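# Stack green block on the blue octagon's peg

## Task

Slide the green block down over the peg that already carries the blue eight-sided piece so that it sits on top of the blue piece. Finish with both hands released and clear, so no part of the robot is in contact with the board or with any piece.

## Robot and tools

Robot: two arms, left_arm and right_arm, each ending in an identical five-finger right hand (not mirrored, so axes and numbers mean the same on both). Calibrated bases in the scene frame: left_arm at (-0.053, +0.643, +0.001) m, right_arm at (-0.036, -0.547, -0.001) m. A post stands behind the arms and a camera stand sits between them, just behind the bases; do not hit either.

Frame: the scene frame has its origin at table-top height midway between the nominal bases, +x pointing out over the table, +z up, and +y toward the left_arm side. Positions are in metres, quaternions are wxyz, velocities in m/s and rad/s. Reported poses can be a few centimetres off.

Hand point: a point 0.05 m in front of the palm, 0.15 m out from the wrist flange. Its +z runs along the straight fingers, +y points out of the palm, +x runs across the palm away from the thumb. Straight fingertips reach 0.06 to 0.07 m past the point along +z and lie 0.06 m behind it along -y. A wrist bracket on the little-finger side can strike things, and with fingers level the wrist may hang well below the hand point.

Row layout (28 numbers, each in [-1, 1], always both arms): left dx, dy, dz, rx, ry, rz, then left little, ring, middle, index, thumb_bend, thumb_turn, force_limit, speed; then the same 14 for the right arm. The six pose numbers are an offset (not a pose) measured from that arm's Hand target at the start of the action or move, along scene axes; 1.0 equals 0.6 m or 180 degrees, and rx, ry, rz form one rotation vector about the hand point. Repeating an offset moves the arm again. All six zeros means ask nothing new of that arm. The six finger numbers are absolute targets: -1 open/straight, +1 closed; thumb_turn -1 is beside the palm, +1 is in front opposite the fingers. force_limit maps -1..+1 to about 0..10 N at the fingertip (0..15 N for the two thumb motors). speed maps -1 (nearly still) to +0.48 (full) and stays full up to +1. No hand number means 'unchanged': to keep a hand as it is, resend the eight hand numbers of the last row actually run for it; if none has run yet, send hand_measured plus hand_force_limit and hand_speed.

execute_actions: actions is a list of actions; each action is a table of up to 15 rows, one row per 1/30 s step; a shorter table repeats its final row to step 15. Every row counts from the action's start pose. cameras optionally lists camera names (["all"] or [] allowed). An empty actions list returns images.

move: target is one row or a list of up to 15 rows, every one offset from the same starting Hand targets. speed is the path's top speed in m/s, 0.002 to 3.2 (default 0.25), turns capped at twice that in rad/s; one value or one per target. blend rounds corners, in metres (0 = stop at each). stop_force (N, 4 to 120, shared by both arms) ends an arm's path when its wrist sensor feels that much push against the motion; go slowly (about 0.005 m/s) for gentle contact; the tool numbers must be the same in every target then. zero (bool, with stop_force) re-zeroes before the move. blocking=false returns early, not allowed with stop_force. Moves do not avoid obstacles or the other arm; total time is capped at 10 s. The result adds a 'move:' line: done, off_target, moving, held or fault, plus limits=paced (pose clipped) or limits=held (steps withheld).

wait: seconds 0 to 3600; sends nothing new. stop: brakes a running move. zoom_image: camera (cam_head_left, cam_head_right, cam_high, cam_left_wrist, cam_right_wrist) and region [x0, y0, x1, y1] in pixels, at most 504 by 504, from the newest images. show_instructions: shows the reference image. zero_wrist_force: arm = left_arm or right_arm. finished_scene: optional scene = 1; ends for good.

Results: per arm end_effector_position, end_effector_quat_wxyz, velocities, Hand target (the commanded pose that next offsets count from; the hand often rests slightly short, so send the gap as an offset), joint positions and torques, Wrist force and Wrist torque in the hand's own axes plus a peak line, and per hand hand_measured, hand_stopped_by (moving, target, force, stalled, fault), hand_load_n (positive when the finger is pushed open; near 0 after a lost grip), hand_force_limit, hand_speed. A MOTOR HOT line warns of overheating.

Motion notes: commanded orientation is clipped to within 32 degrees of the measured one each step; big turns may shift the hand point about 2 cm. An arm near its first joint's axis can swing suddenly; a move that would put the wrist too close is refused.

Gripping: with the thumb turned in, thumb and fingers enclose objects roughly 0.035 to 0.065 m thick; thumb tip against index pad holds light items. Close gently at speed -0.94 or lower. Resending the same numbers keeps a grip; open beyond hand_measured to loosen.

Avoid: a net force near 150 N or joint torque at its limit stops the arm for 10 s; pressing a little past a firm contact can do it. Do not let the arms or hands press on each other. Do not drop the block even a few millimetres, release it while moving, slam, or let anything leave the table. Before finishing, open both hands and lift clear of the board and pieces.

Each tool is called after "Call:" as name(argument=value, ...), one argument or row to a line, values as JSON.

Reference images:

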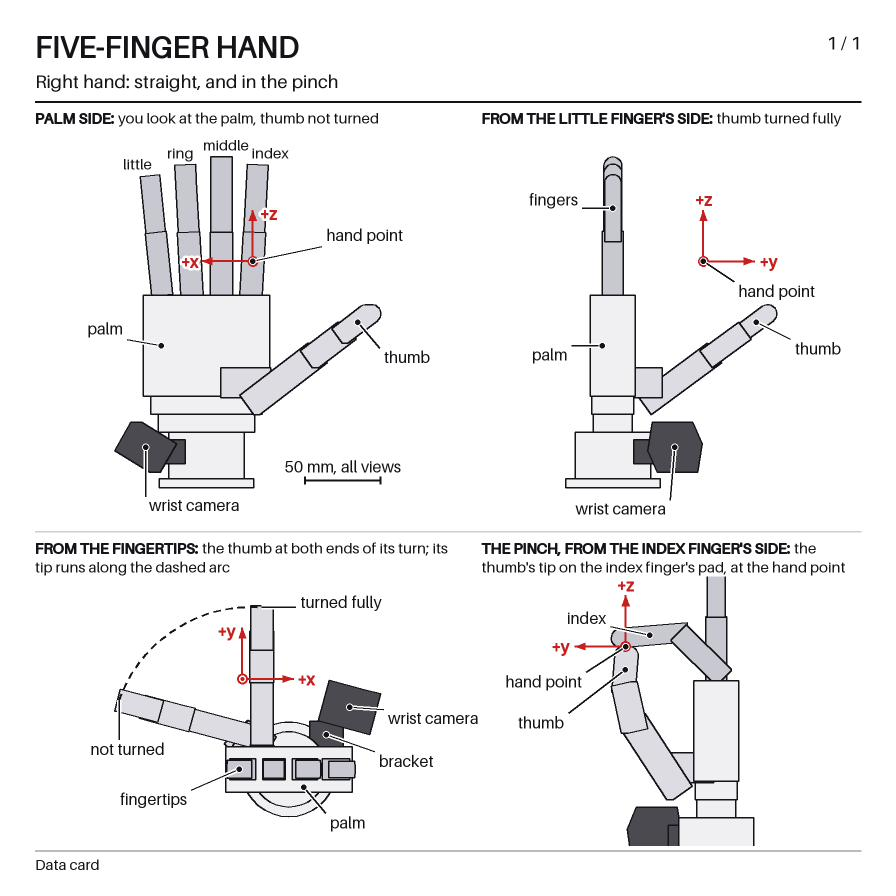

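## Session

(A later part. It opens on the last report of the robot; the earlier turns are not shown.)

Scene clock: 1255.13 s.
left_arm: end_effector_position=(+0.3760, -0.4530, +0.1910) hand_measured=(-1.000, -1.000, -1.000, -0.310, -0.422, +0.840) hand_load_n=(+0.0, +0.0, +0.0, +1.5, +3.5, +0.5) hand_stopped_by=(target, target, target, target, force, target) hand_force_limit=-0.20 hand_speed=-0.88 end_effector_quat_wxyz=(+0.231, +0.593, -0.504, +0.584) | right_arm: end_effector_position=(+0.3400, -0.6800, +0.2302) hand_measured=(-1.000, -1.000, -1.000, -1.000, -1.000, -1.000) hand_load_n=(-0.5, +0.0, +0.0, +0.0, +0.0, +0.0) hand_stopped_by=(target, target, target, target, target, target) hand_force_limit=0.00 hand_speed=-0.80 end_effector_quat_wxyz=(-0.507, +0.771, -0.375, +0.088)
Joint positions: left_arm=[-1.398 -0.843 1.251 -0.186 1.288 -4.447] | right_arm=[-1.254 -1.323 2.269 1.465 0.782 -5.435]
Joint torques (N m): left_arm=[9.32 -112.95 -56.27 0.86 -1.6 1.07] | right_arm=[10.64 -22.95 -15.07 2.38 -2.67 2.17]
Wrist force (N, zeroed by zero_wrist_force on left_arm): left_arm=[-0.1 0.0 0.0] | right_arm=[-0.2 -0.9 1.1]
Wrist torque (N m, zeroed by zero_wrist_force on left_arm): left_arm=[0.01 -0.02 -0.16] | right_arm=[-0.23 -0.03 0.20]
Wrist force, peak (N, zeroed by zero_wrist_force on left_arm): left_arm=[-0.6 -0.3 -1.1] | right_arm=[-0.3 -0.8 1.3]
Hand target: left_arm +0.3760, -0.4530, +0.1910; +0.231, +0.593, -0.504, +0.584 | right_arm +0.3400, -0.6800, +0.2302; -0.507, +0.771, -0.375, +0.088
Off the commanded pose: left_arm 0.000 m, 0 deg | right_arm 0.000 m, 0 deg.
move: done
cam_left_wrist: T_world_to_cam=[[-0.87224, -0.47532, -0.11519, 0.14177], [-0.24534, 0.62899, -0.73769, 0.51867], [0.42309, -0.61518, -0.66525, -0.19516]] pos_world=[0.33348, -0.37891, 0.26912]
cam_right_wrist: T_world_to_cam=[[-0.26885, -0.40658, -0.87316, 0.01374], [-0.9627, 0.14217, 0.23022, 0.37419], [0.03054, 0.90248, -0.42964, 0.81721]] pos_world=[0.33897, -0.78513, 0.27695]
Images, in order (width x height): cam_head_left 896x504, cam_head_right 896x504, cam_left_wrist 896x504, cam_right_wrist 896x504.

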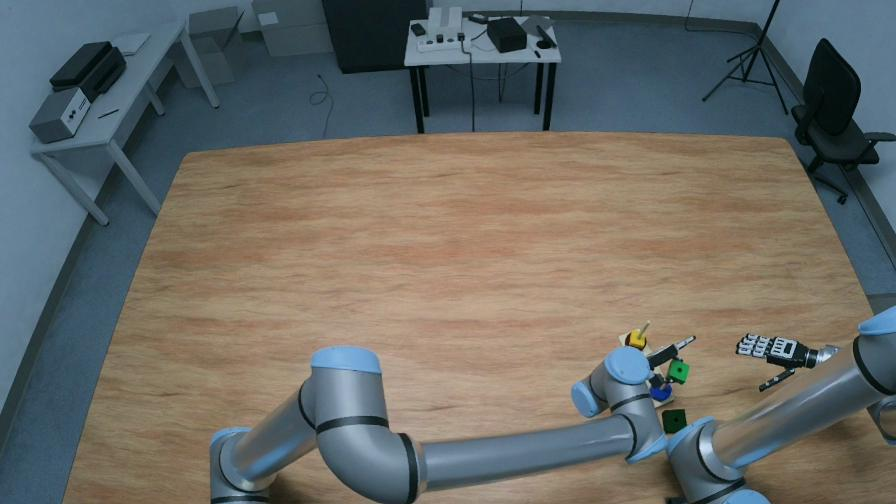

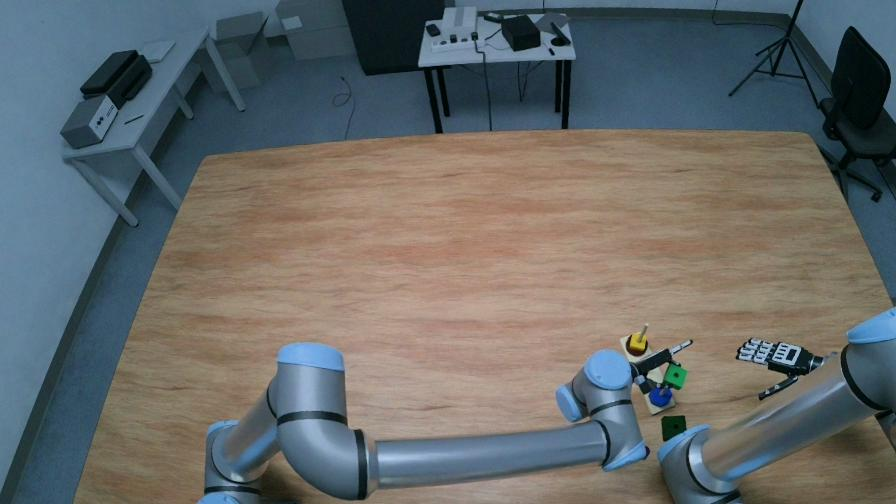

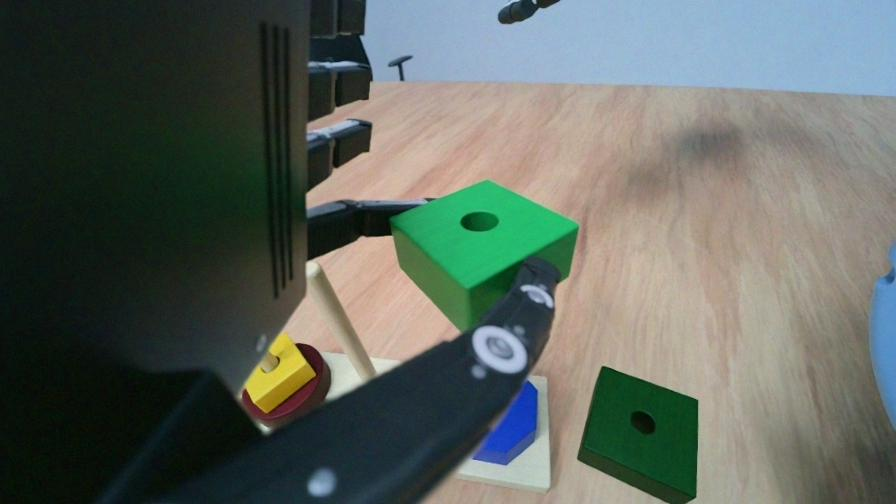

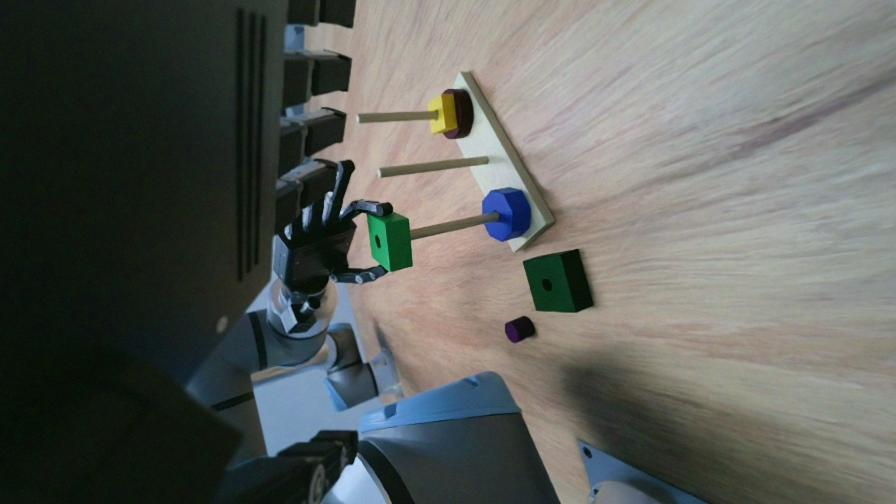

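Call:
zoom_image(
  camera="cam_head_right",
  region=[640, 350, 700, 410],
)

Call:
zoom_image(
  camera="cam_head_left",
  region=[640, 350, 700, 410],
)

Scaled by 8.400 from the camera's image (finer frame: 1280x720).

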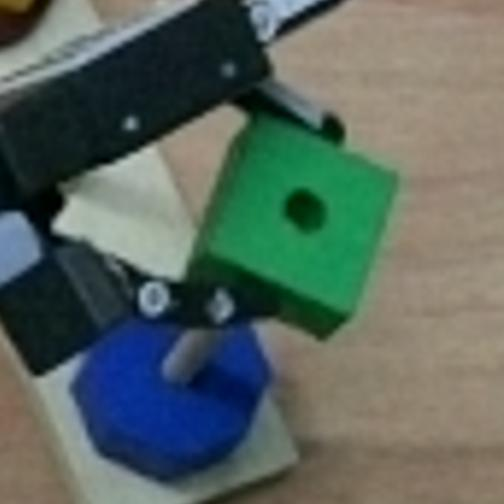

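Scaled by 8.400 from the camera's image (finer frame: 1280x720).

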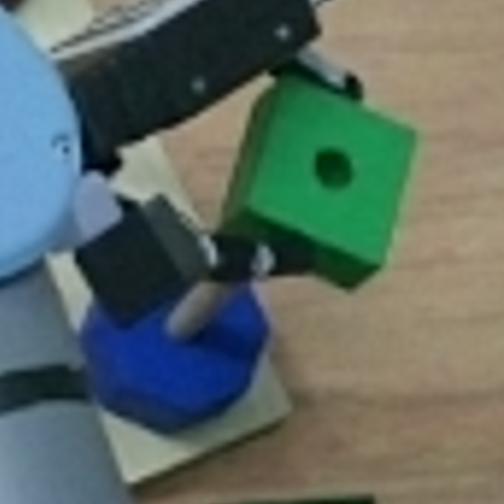

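Call:
move(
  target=[-0.0025,0.0047,0,0,0,0,-1,-1,-1,-0.31,0.0,0.84,-0.2,-0.88,0,0,0,0,0,0,-1,-1,-1,-1,-1,-1,0,-0.8],
  speed=0.02,
  cameras=["cam_right_wrist","cam_left_wrist","cam_head_left","cam_head_right"],
)

Call:
zoom_image(
  camera="cam_right_wrist",
  region=[355, 200, 435, 280],
)

Call:
zoom_image(
  camera="cam_head_left",
  region=[640, 350, 700, 410],
)

Call:
zoom_image(
  camera="cam_head_right",
  region=[640, 350, 700, 410],
)

Scene clock: 1348.40 s.
left_arm: end_effector_position=(+0.3746, -0.4500, +0.1909) hand_measured=(-1.000, -1.000, -1.000, -0.310, -0.422, +0.840) hand_load_n=(+0.0, +0.0, +0.0, +1.5, +3.5, +0.5) hand_stopped_by=(target, target, target, target, force, target) hand_force_limit=-0.20 hand_speed=-0.88 end_effector_quat_wxyz=(+0.231, +0.593, -0.504, +0.584) | right_arm: end_effector_position=(+0.3400, -0.6800, +0.2302) hand_measured=(-1.000, -1.000, -1.000, -1.000, -1.000, -1.000) hand_load_n=(+0.0, +0.0, +0.0, +0.0, +0.5, +0.0) hand_stopped_by=(target, target, target, target, target, target) hand_force_limit=0.00 hand_speed=-0.80 end_effector_quat_wxyz=(-0.507, +0.771, -0.375, +0.088)
Joint positions: left_arm=[-1.399 -0.848 1.26 -0.19 1.287 -4.448] | right_arm=[-1.254 -1.323 2.269 1.465 0.782 -5.435]
Joint torques (N m): left_arm=[-16.49 -92.63 -56.79 0.18 -0.43 -2.01] | right_arm=[12.77 -22.63 -15.94 2.37 -3.05 1.65]
Wrist force (N, zeroed by zero_wrist_force on left_arm): left_arm=[-0.5 0.0 -0.2] | right_arm=[-0.3 -0.8 1.1]
Wrist torque (N m, zeroed by zero_wrist_force on left_arm): left_arm=[0.04 0.05 -0.15] | right_arm=[-0.21 -0.01 0.20]
Wrist force, peak (N, zeroed by zero_wrist_force on left_arm): left_arm=[-0.9 -0.2 -0.6] | right_arm=[-0.3 -0.7 1.4]
Hand target: left_arm +0.3745, -0.4502, +0.1910; +0.231, +0.593, -0.504, +0.584 | right_arm +0.3400, -0.6800, +0.2302; -0.507, +0.771, -0.375, +0.088
Off the commanded pose: left_arm 0.000 m, 0 deg | right_arm 0.000 m, 0 deg.
move: done
cam_left_wrist: T_world_to_cam=[[-0.87221, -0.47537, -0.11519, 0.1418], [-0.24541, 0.62901, -0.73765, 0.51642], [0.42311, -0.61512, -0.66529, -0.19278]] pos_world=[0.33198, -0.37601, 0.26902]
cam_right_wrist: T_world_to_cam=[[-0.26885, -0.40658, -0.87316, 0.01374], [-0.9627, 0.14217, 0.23022, 0.37419], [0.03054, 0.90248, -0.42964, 0.81721]] pos_world=[0.33897, -0.78513, 0.27695]
Images, in order (width x height): cam_head_left 896x504, cam_head_right 896x504, cam_left_wrist 896x504, cam_right_wrist 896x504.

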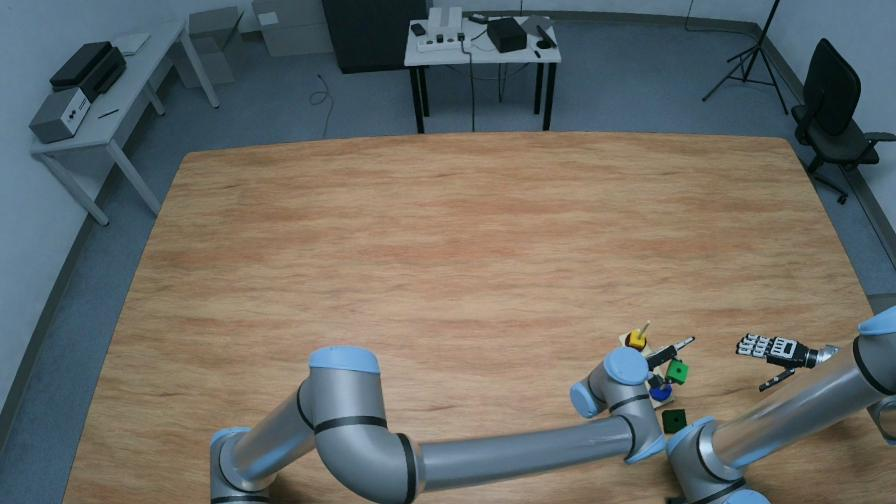

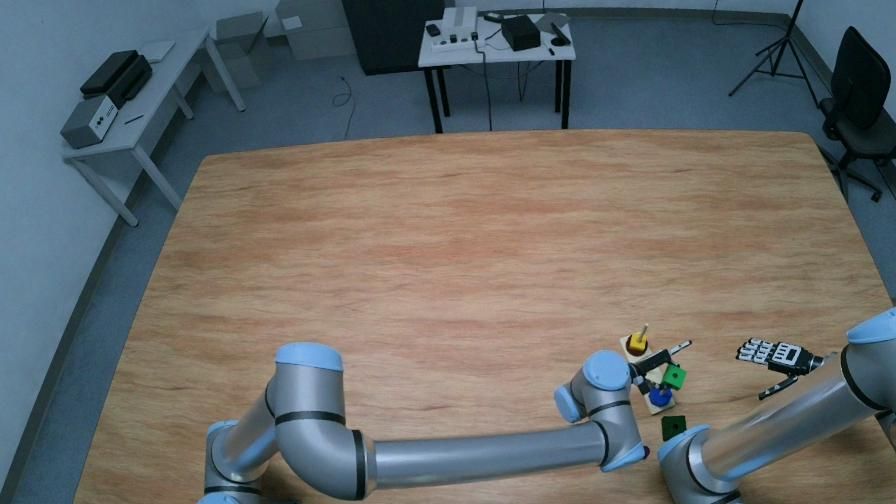

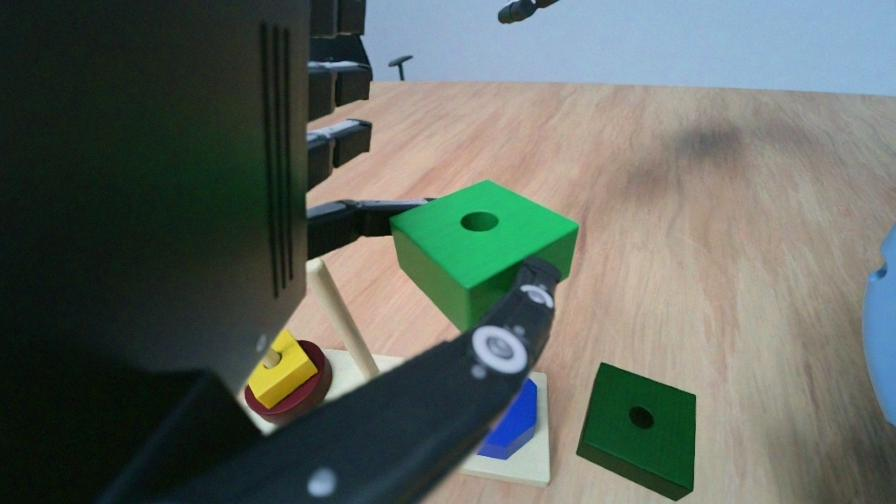

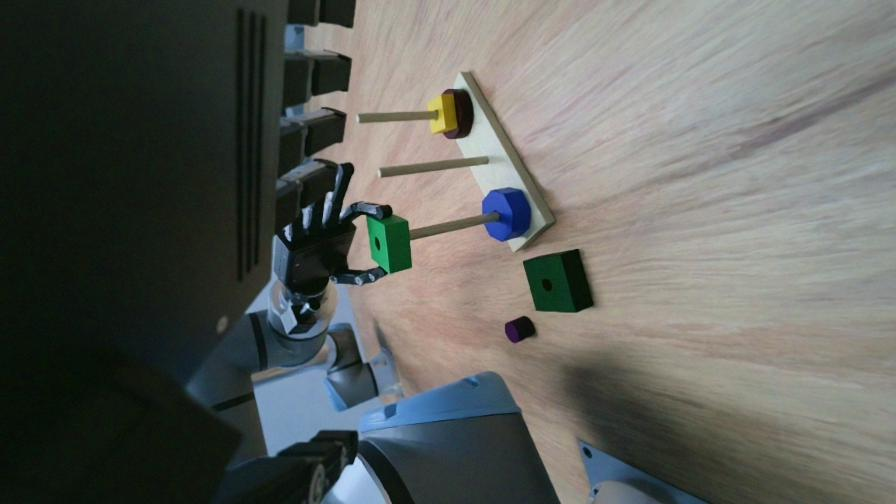

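Scaled by 6.300 from the camera's image (finer frame: 1280x720).

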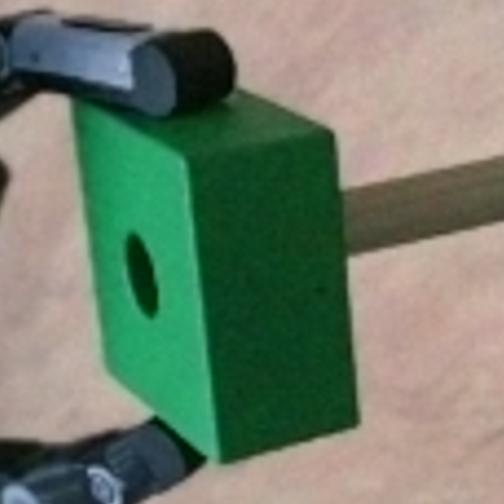

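Scaled by 8.400 from the camera's image (finer frame: 1280x720).

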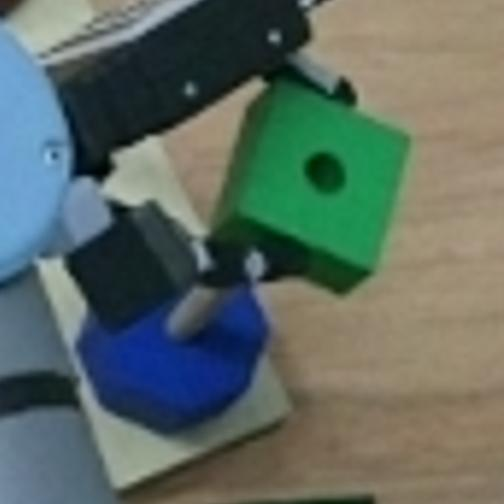

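Scaled by 8.400 from the camera's image (finer frame: 1280x720).

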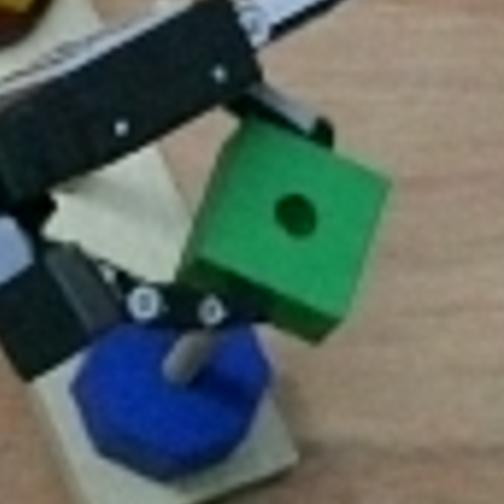

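Call:
move(
  target=[0,0,-0.025,0,0,0,-1,-1,-1,-0.31,0.0,0.84,-0.2,-0.88,0,0,0,0,0,0,-1,-1,-1,-1,-1,-1,0,-0.8],
  speed=0.01,
  stop_force=4,
  cameras=["cam_right_wrist","cam_left_wrist"],
)

Call:
zoom_image(
  camera="cam_right_wrist",
  region=[355, 200, 435, 280],
)

Call:
zoom_image(
  camera="cam_left_wrist",
  region=[380, 160, 600, 340],
)

Scene clock: 1382.17 s.
left_arm: end_effector_position=(+0.3745, -0.4501, +0.1759) hand_measured=(-1.000, -1.000, -1.000, -0.310, -0.422, +0.840) hand_load_n=(+0.0, +0.0, +0.0, +2.5, +2.0, +0.0) hand_stopped_by=(target, target, target, target, force, target) hand_force_limit=-0.20 hand_speed=-0.88 end_effector_quat_wxyz=(+0.231, +0.593, -0.504, +0.584) | right_arm: end_effector_position=(+0.3400, -0.6800, +0.2302) hand_measured=(-1.000, -1.000, -1.000, -1.000, -1.000, -1.000) hand_load_n=(+0.0, +0.0, +0.0, +0.0, +0.0, +0.0) hand_stopped_by=(target, target, target, target, target, target) hand_force_limit=0.00 hand_speed=-0.80 end_effector_quat_wxyz=(-0.507, +0.771, -0.375, +0.088)
Joint positions: left_arm=[-1.399 -0.837 1.27 -0.211 1.287 -4.448] | right_arm=[-1.254 -1.323 2.269 1.465 0.782 -5.435]
Joint torques (N m): left_arm=[-15.65 -110.35 -39.7 0.76 0.9 -1.51] | right_arm=[11.72 -22.1 -16.09 2.13 -2.94 2.11]
Wrist force (N, zeroed by zero_wrist_force on left_arm): left_arm=[0.0 -0.7 0.6] | right_arm=[-0.3 -0.6 1.2]
Wrist torque (N m, zeroed by zero_wrist_force on left_arm): left_arm=[-0.01 0.06 -0.15] | right_arm=[-0.19 -0.02 0.20]
Wrist force, peak (N, zeroed by zero_wrist_force on left_arm): left_arm=[0.7 -1.9 0.6] | right_arm=[0.0 -0.8 1.5]
Hand target: left_arm +0.3745, -0.4502, +0.1760; +0.231, +0.593, -0.504, +0.584 | right_arm +0.3400, -0.6800, +0.2302; -0.507, +0.771, -0.375, +0.088
Off the commanded pose: left_arm 0.000 m, 0 deg | right_arm 0.000 m, 0 deg.
move: done
cam_left_wrist: T_world_to_cam=[[-0.87229, -0.47523, -0.11517, 0.1401], [-0.2453, 0.62903, -0.73766, 0.5054], [0.42301, -0.61521, -0.66527, -0.20282]] pos_world=[0.33198, -0.37611, 0.25402]
cam_right_wrist: T_world_to_cam=[[-0.26885, -0.40658, -0.87316, 0.01374], [-0.9627, 0.14217, 0.23022, 0.37419], [0.03054, 0.90248, -0.42964, 0.81721]] pos_world=[0.33897, -0.78513, 0.27695]
Images, in order (width x height): cam_left_wrist 896x504, cam_right_wrist 896x504.

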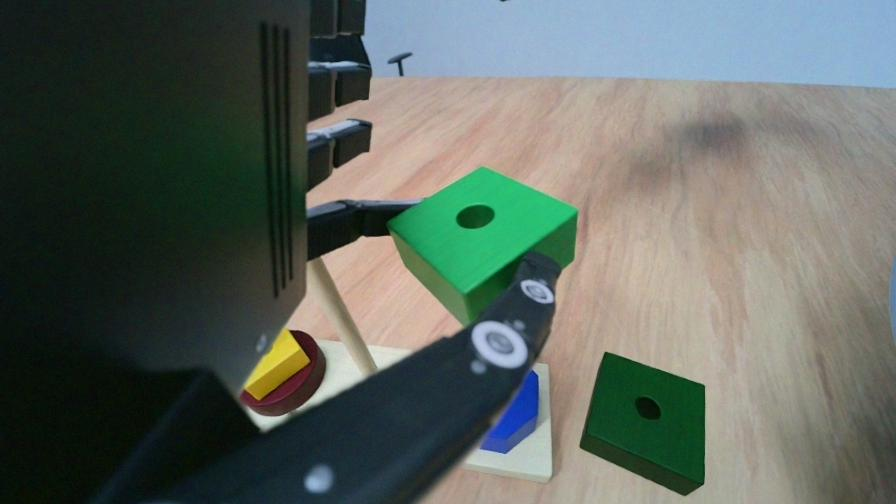

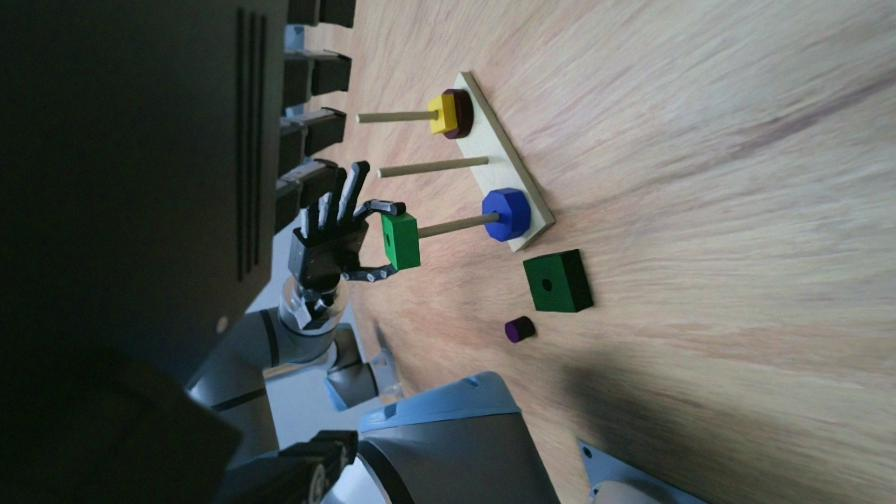

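Scaled by 6.300 from the camera's image (finer frame: 1280x720).

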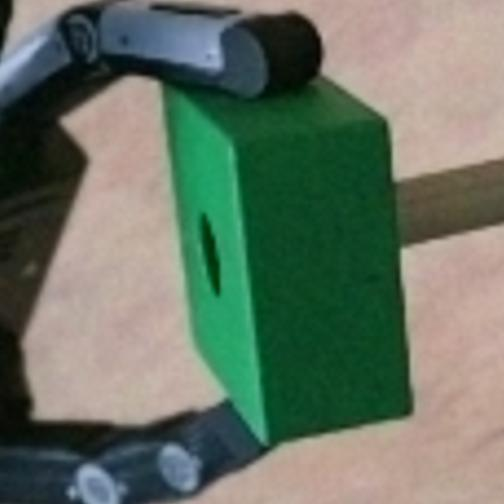

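Scaled by 2.291 from the camera's image (finer frame: 1280x720).

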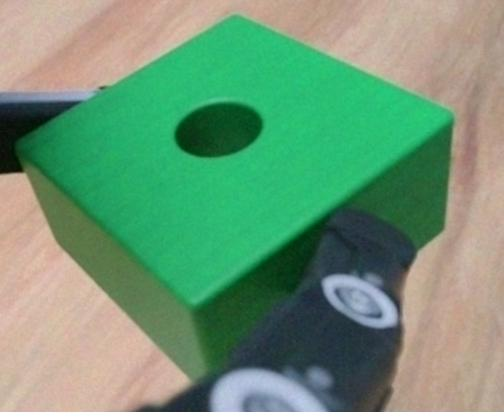

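Call:
wait(
  seconds=0.3,
)

Call:
zoom_image(
  camera="cam_right_wrist",
  region=[380, 190, 440, 280],
)

Scene clock: 1433.43 s.
left_arm: end_effector_position=(+0.3745, -0.4502, +0.1760) hand_measured=(-1.000, -1.000, -1.000, -0.310, -0.422, +0.840) hand_load_n=(+0.0, +0.0, +0.0, +2.5, +2.0, +0.0) hand_stopped_by=(target, target, target, target, force, target) hand_force_limit=-0.20 hand_speed=-0.88 end_effector_quat_wxyz=(+0.231, +0.593, -0.504, +0.584) | right_arm: end_effector_position=(+0.3400, -0.6800, +0.2302) hand_measured=(-1.000, -1.000, -1.000, -1.000, -1.000, -1.000) hand_load_n=(+0.0, +0.0, +0.0, +0.0, +0.0, -0.5) hand_stopped_by=(target, target, target, target, target, target) hand_force_limit=0.00 hand_speed=-0.80 end_effector_quat_wxyz=(-0.507, +0.771, -0.375, +0.088)
Joint positions: left_arm=[-1.399 -0.837 1.27 -0.211 1.287 -4.448] | right_arm=[-1.254 -1.323 2.269 1.465 0.782 -5.435]
Joint torques (N m): left_arm=[-12.16 -113.56 -54.48 0.81 0.72 -0.8] | right_arm=[12.65 -21.4 -15.64 2.73 -2.82 1.84]
Wrist force (N, zeroed by zero_wrist_force on left_arm): left_arm=[-0.1 0.0 0.6] | right_arm=[-0.4 -0.7 1.2]
Wrist torque (N m, zeroed by zero_wrist_force on left_arm): left_arm=[0.08 0.05 -0.13] | right_arm=[-0.20 0.01 0.19]
Wrist force, peak (N, zeroed by zero_wrist_force on left_arm): left_arm=[0.5 -0.2 1.1] | right_arm=[-0.1 -0.7 1.5]
Hand target: left_arm +0.3745, -0.4502, +0.1760; +0.231, +0.593, -0.504, +0.584 | right_arm +0.3400, -0.6800, +0.2302; -0.507, +0.771, -0.375, +0.088
Off the commanded pose: left_arm 0.000 m, 0 deg | right_arm 0.000 m, 0 deg.
wait: 0.30 s; at rest from the start

Scaled by 5.600 from the camera's image (finer frame: 1280x720).
This view is cut from an older image: the scene may have changed since it was taken.

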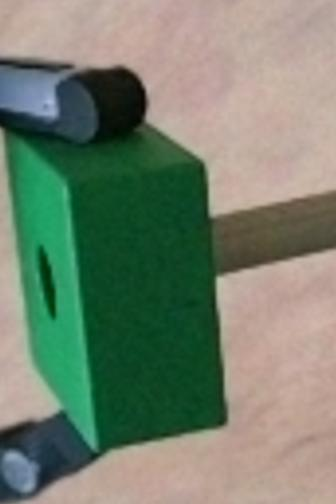

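Call:
move(
  target=[0,0,0.025,0,0,0,-1,-1,-1,-0.31,0.0,0.84,-0.2,-0.88,0,0,0,0,0,0,-1,-1,-1,-1,-1,-1,0,-0.8],
  speed=0.03,
  cameras=["cam_right_wrist","cam_left_wrist"],
)

Call:
zoom_image(
  camera="cam_right_wrist",
  region=[355, 200, 435, 280],
)

Call:
zoom_image(
  camera="cam_left_wrist",
  region=[380, 160, 600, 340],
)

Scene clock: 1447.13 s.
left_arm: end_effector_position=(+0.3745, -0.4502, +0.1913) hand_measured=(-1.000, -1.000, -1.000, -0.310, -0.422, +0.840) hand_load_n=(+0.0, +0.0, +0.0, +2.0, +3.0, +0.0) hand_stopped_by=(target, target, target, target, force, target) hand_force_limit=-0.20 hand_speed=-0.88 end_effector_quat_wxyz=(+0.231, +0.593, -0.504, +0.584) | right_arm: end_effector_position=(+0.3400, -0.6800, +0.2302) hand_measured=(-1.000, -1.000, -1.000, -1.000, -1.000, -1.000) hand_load_n=(+0.0, +0.0, +0.0, +0.0, +0.0, -0.5) hand_stopped_by=(target, target, target, target, target, target) hand_force_limit=0.00 hand_speed=-0.80 end_effector_quat_wxyz=(-0.507, +0.771, -0.375, +0.088)
Joint positions: left_arm=[-1.399 -0.848 1.26 -0.19 1.287 -4.448] | right_arm=[-1.254 -1.323 2.269 1.465 0.782 -5.435]
Joint torques (N m): left_arm=[-9.69 -95.56 -38.64 -3.66 0.5 0.52] | right_arm=[12.24 -21.93 -16.75 2.71 -3.22 1.72]
Wrist force (N, zeroed by zero_wrist_force on left_arm): left_arm=[-0.4 0.1 -0.9] | right_arm=[-0.3 -0.5 1.2]
Wrist torque (N m, zeroed by zero_wrist_force on left_arm): left_arm=[0.08 0.05 -0.14] | right_arm=[-0.18 0.00 0.20]
Wrist force, peak (N, zeroed by zero_wrist_force on left_arm): left_arm=[0.1 -0.9 0.9] | right_arm=[-0.2 -0.8 1.5]
Hand target: left_arm +0.3745, -0.4502, +0.1910; +0.231, +0.593, -0.504, +0.584 | right_arm +0.3400, -0.6800, +0.2302; -0.507, +0.771, -0.375, +0.088
Off the commanded pose: left_arm 0.000 m, 0 deg | right_arm 0.000 m, 0 deg.
move: done
cam_left_wrist: T_world_to_cam=[[-0.87226, -0.47531, -0.1151, 0.14181], [-0.24528, 0.62879, -0.73787, 0.51672], [0.42309, -0.61539, -0.66505, -0.19273]] pos_world=[0.33198, -0.37611, 0.26942]
cam_right_wrist: T_world_to_cam=[[-0.26885, -0.40658, -0.87316, 0.01374], [-0.9627, 0.14217, 0.23022, 0.37419], [0.03054, 0.90248, -0.42964, 0.81721]] pos_world=[0.33897, -0.78513, 0.27695]
Images, in order (width x height): cam_left_wrist 896x504, cam_right_wrist 896x504.

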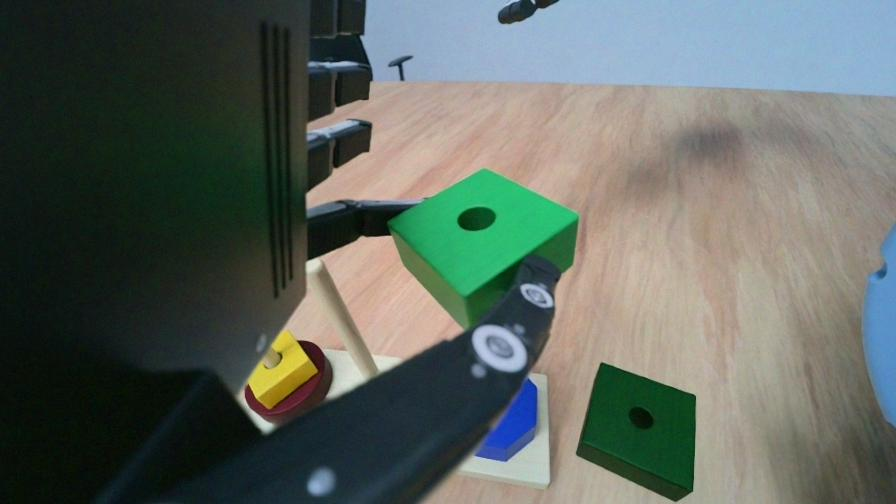

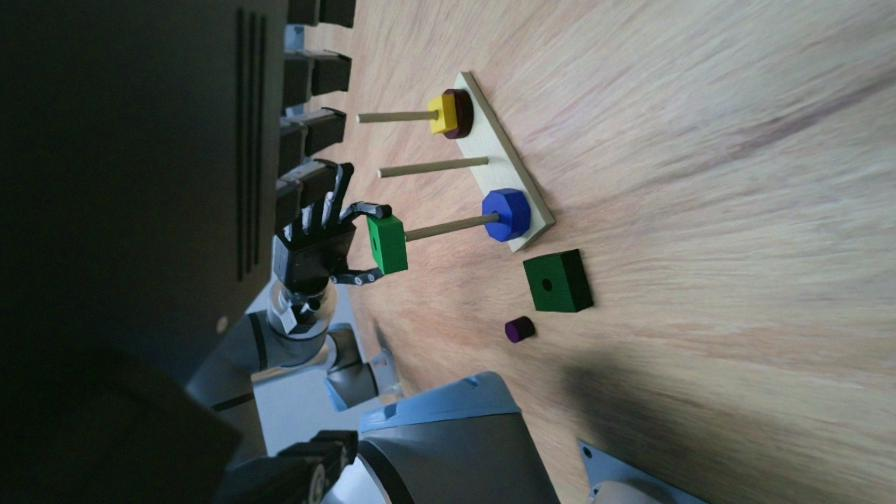

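Scaled by 6.300 from the camera's image (finer frame: 1280x720).

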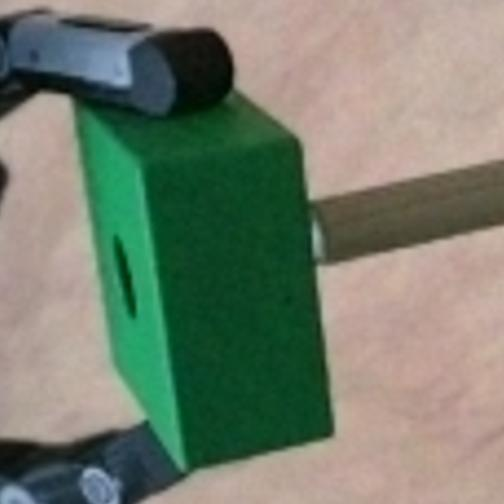

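Scaled by 2.291 from the camera's image (finer frame: 1280x720).

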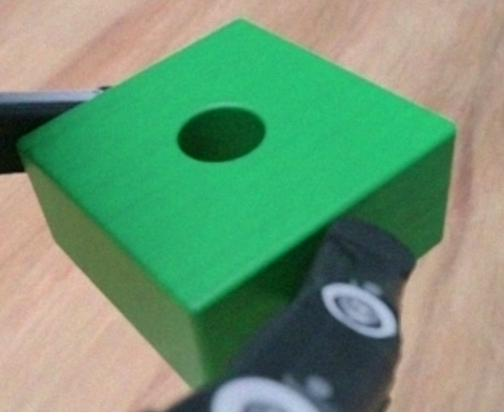

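Call:
zoom_image(
  camera="cam_right_wrist",
  region=[360, 215, 415, 280],
)

Scaled by 7.754 from the camera's image (finer frame: 1280x720).

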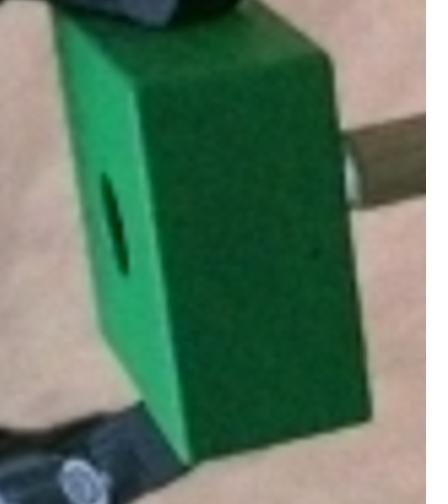

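Call:
move(
  target=[0.0025,0,0.005,0.01925,-0.0111,0,-1,-1,-1,-0.31,0.0,0.84,-0.2,-0.88,0,0,0,0,0,0,-1,-1,-1,-1,-1,-1,0,-0.8],
  speed=0.03,
  cameras=["cam_right_wrist","cam_left_wrist","cam_head_left","cam_head_right"],
)

Call:
zoom_image(
  camera="cam_right_wrist",
  region=[355, 210, 425, 280],
)

Call:
zoom_image(
  camera="cam_left_wrist",
  region=[380, 160, 600, 340],
)

Call:
zoom_image(
  camera="cam_head_left",
  region=[640, 350, 700, 410],
)

Call:
zoom_image(
  camera="cam_head_right",
  region=[640, 350, 700, 410],
)

Scene clock: 1513.50 s.
left_arm: end_effector_position=(+0.3761, -0.4503, +0.1942) hand_measured=(-1.000, -1.000, -1.000, -0.310, -0.422, +0.840) hand_load_n=(+0.0, +0.0, +0.0, +2.0, +3.0, +0.0) hand_stopped_by=(target, target, target, target, force, target) hand_force_limit=-0.20 hand_speed=-0.88 end_effector_quat_wxyz=(+0.204, +0.590, -0.525, +0.579) | right_arm: end_effector_position=(+0.3400, -0.6800, +0.2302) hand_measured=(-1.000, -1.000, -1.000, -1.000, -1.000, -1.000) hand_load_n=(+0.0, +0.0, +0.0, +0.0, +0.0, +0.0) hand_stopped_by=(target, target, target, target, target, target) hand_force_limit=0.00 hand_speed=-0.80 end_effector_quat_wxyz=(-0.507, +0.771, -0.375, +0.088)
Joint positions: left_arm=[-1.403 -0.841 1.222 -0.12 1.272 -4.402] | right_arm=[-1.254 -1.323 2.269 1.465 0.782 -5.435]
Joint torques (N m): left_arm=[-9.92 -102.52 -31 -2.74 0.3 -2.36] | right_arm=[13.7 -23.54 -16.23 2.23 -2.86 2.21]
Wrist force (N, zeroed by zero_wrist_force on left_arm): left_arm=[-0.1 -0.2 -0.9] | right_arm=[-0.3 -0.5 1.2]
Wrist torque (N m, zeroed by zero_wrist_force on left_arm): left_arm=[0.03 0.00 -0.32] | right_arm=[-0.18 -0.02 0.21]
Wrist force, peak (N, zeroed by zero_wrist_force on left_arm): left_arm=[-0.7 0.6 -0.9] | right_arm=[-0.1 -0.9 1.4]
Hand target: left_arm +0.3760, -0.4502, +0.1940; +0.204, +0.590, -0.525, +0.579 | right_arm +0.3400, -0.6800, +0.2302; -0.507, +0.771, -0.375, +0.088
Off the commanded pose: left_arm 0.000 m, 0 deg | right_arm 0.000 m, 0 deg.
move: done
cam_left_wrist: T_world_to_cam=[[-0.86716, -0.46657, -0.17418, 0.15692], [-0.22002, 0.67267, -0.70647, 0.52341], [0.44678, -0.5743, -0.68598, -0.17787]] pos_world=[0.33071, -0.38102, 0.27509]
cam_right_wrist: T_world_to_cam=[[-0.26885, -0.40658, -0.87316, 0.01374], [-0.9627, 0.14217, 0.23022, 0.37419], [0.03054, 0.90248, -0.42964, 0.81721]] pos_world=[0.33897, -0.78513, 0.27695]
Images, in order (width x height): cam_head_left 896x504, cam_head_right 896x504, cam_left_wrist 896x504, cam_right_wrist 896x504.

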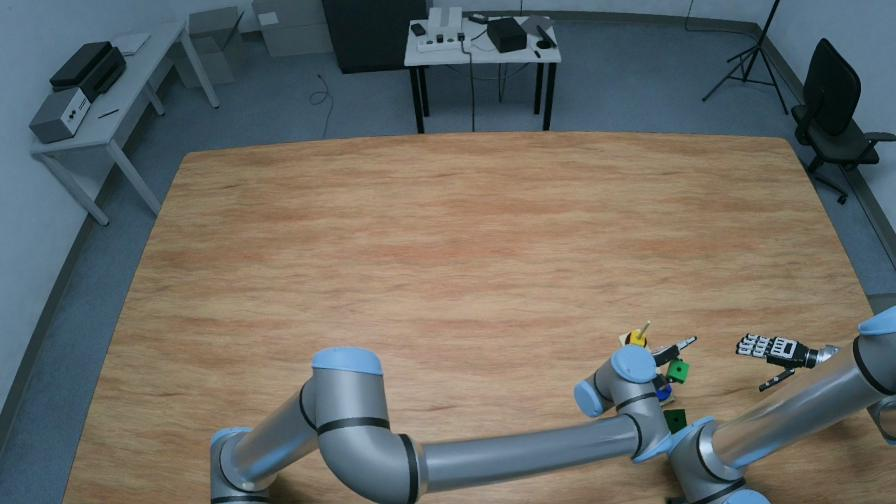

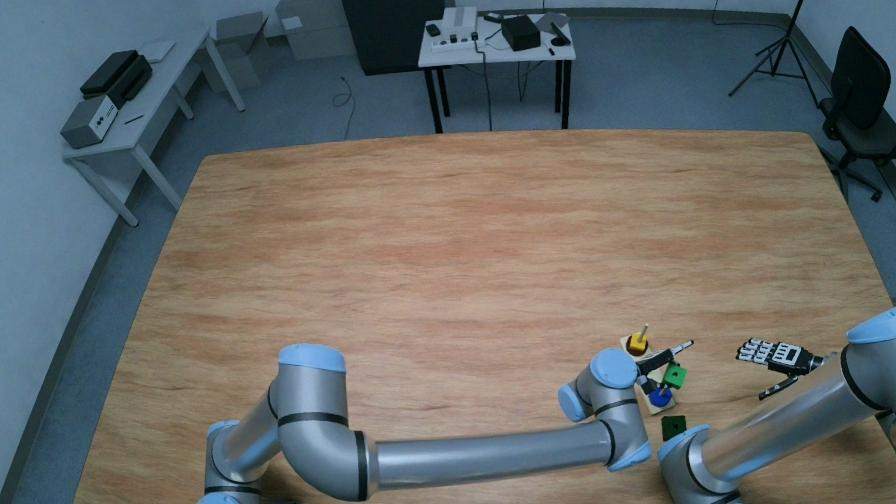

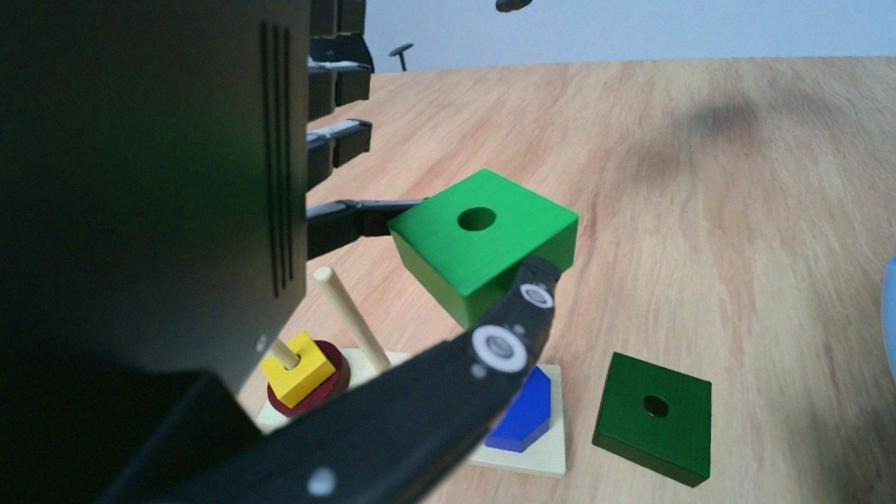

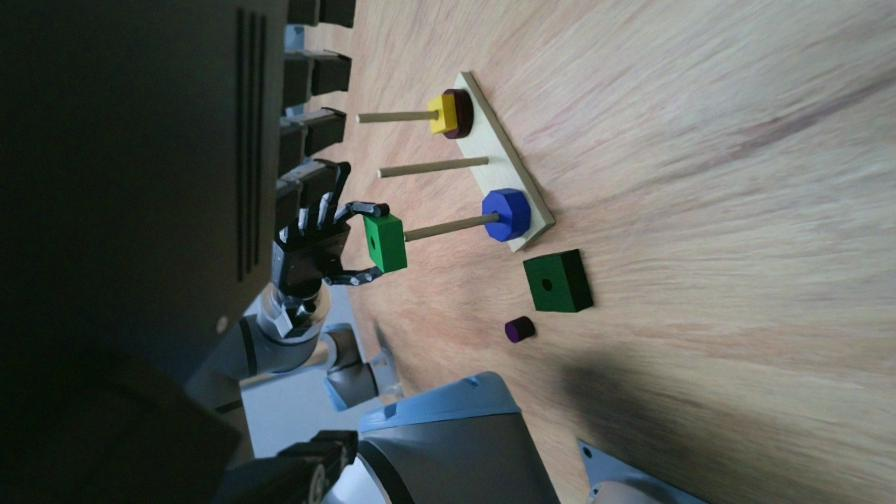

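Scaled by 7.200 from the camera's image (finer frame: 1280x720).

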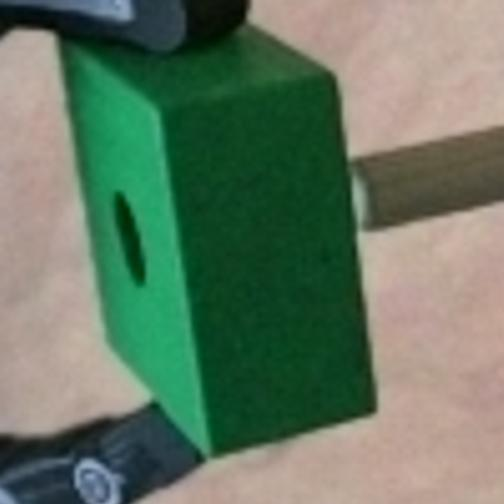

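Scaled by 2.291 from the camera's image (finer frame: 1280x720).

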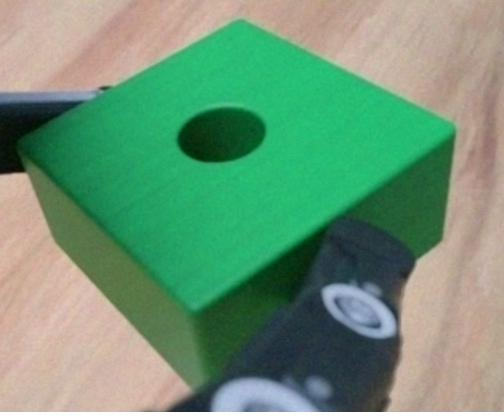

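Scaled by 8.400 from the camera's image (finer frame: 1280x720).

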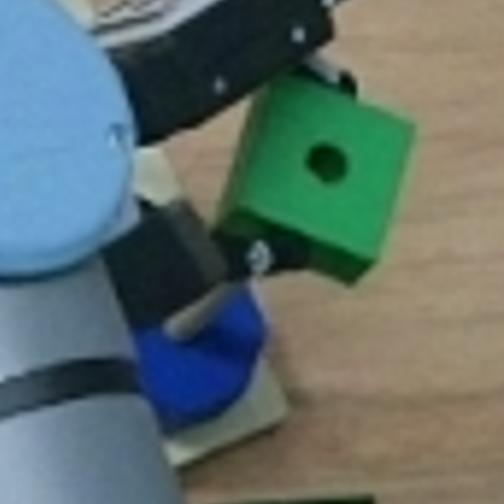

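Scaled by 8.400 from the camera's image (finer frame: 1280x720).

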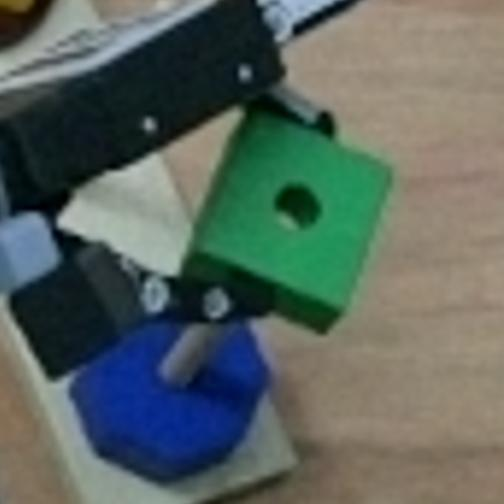

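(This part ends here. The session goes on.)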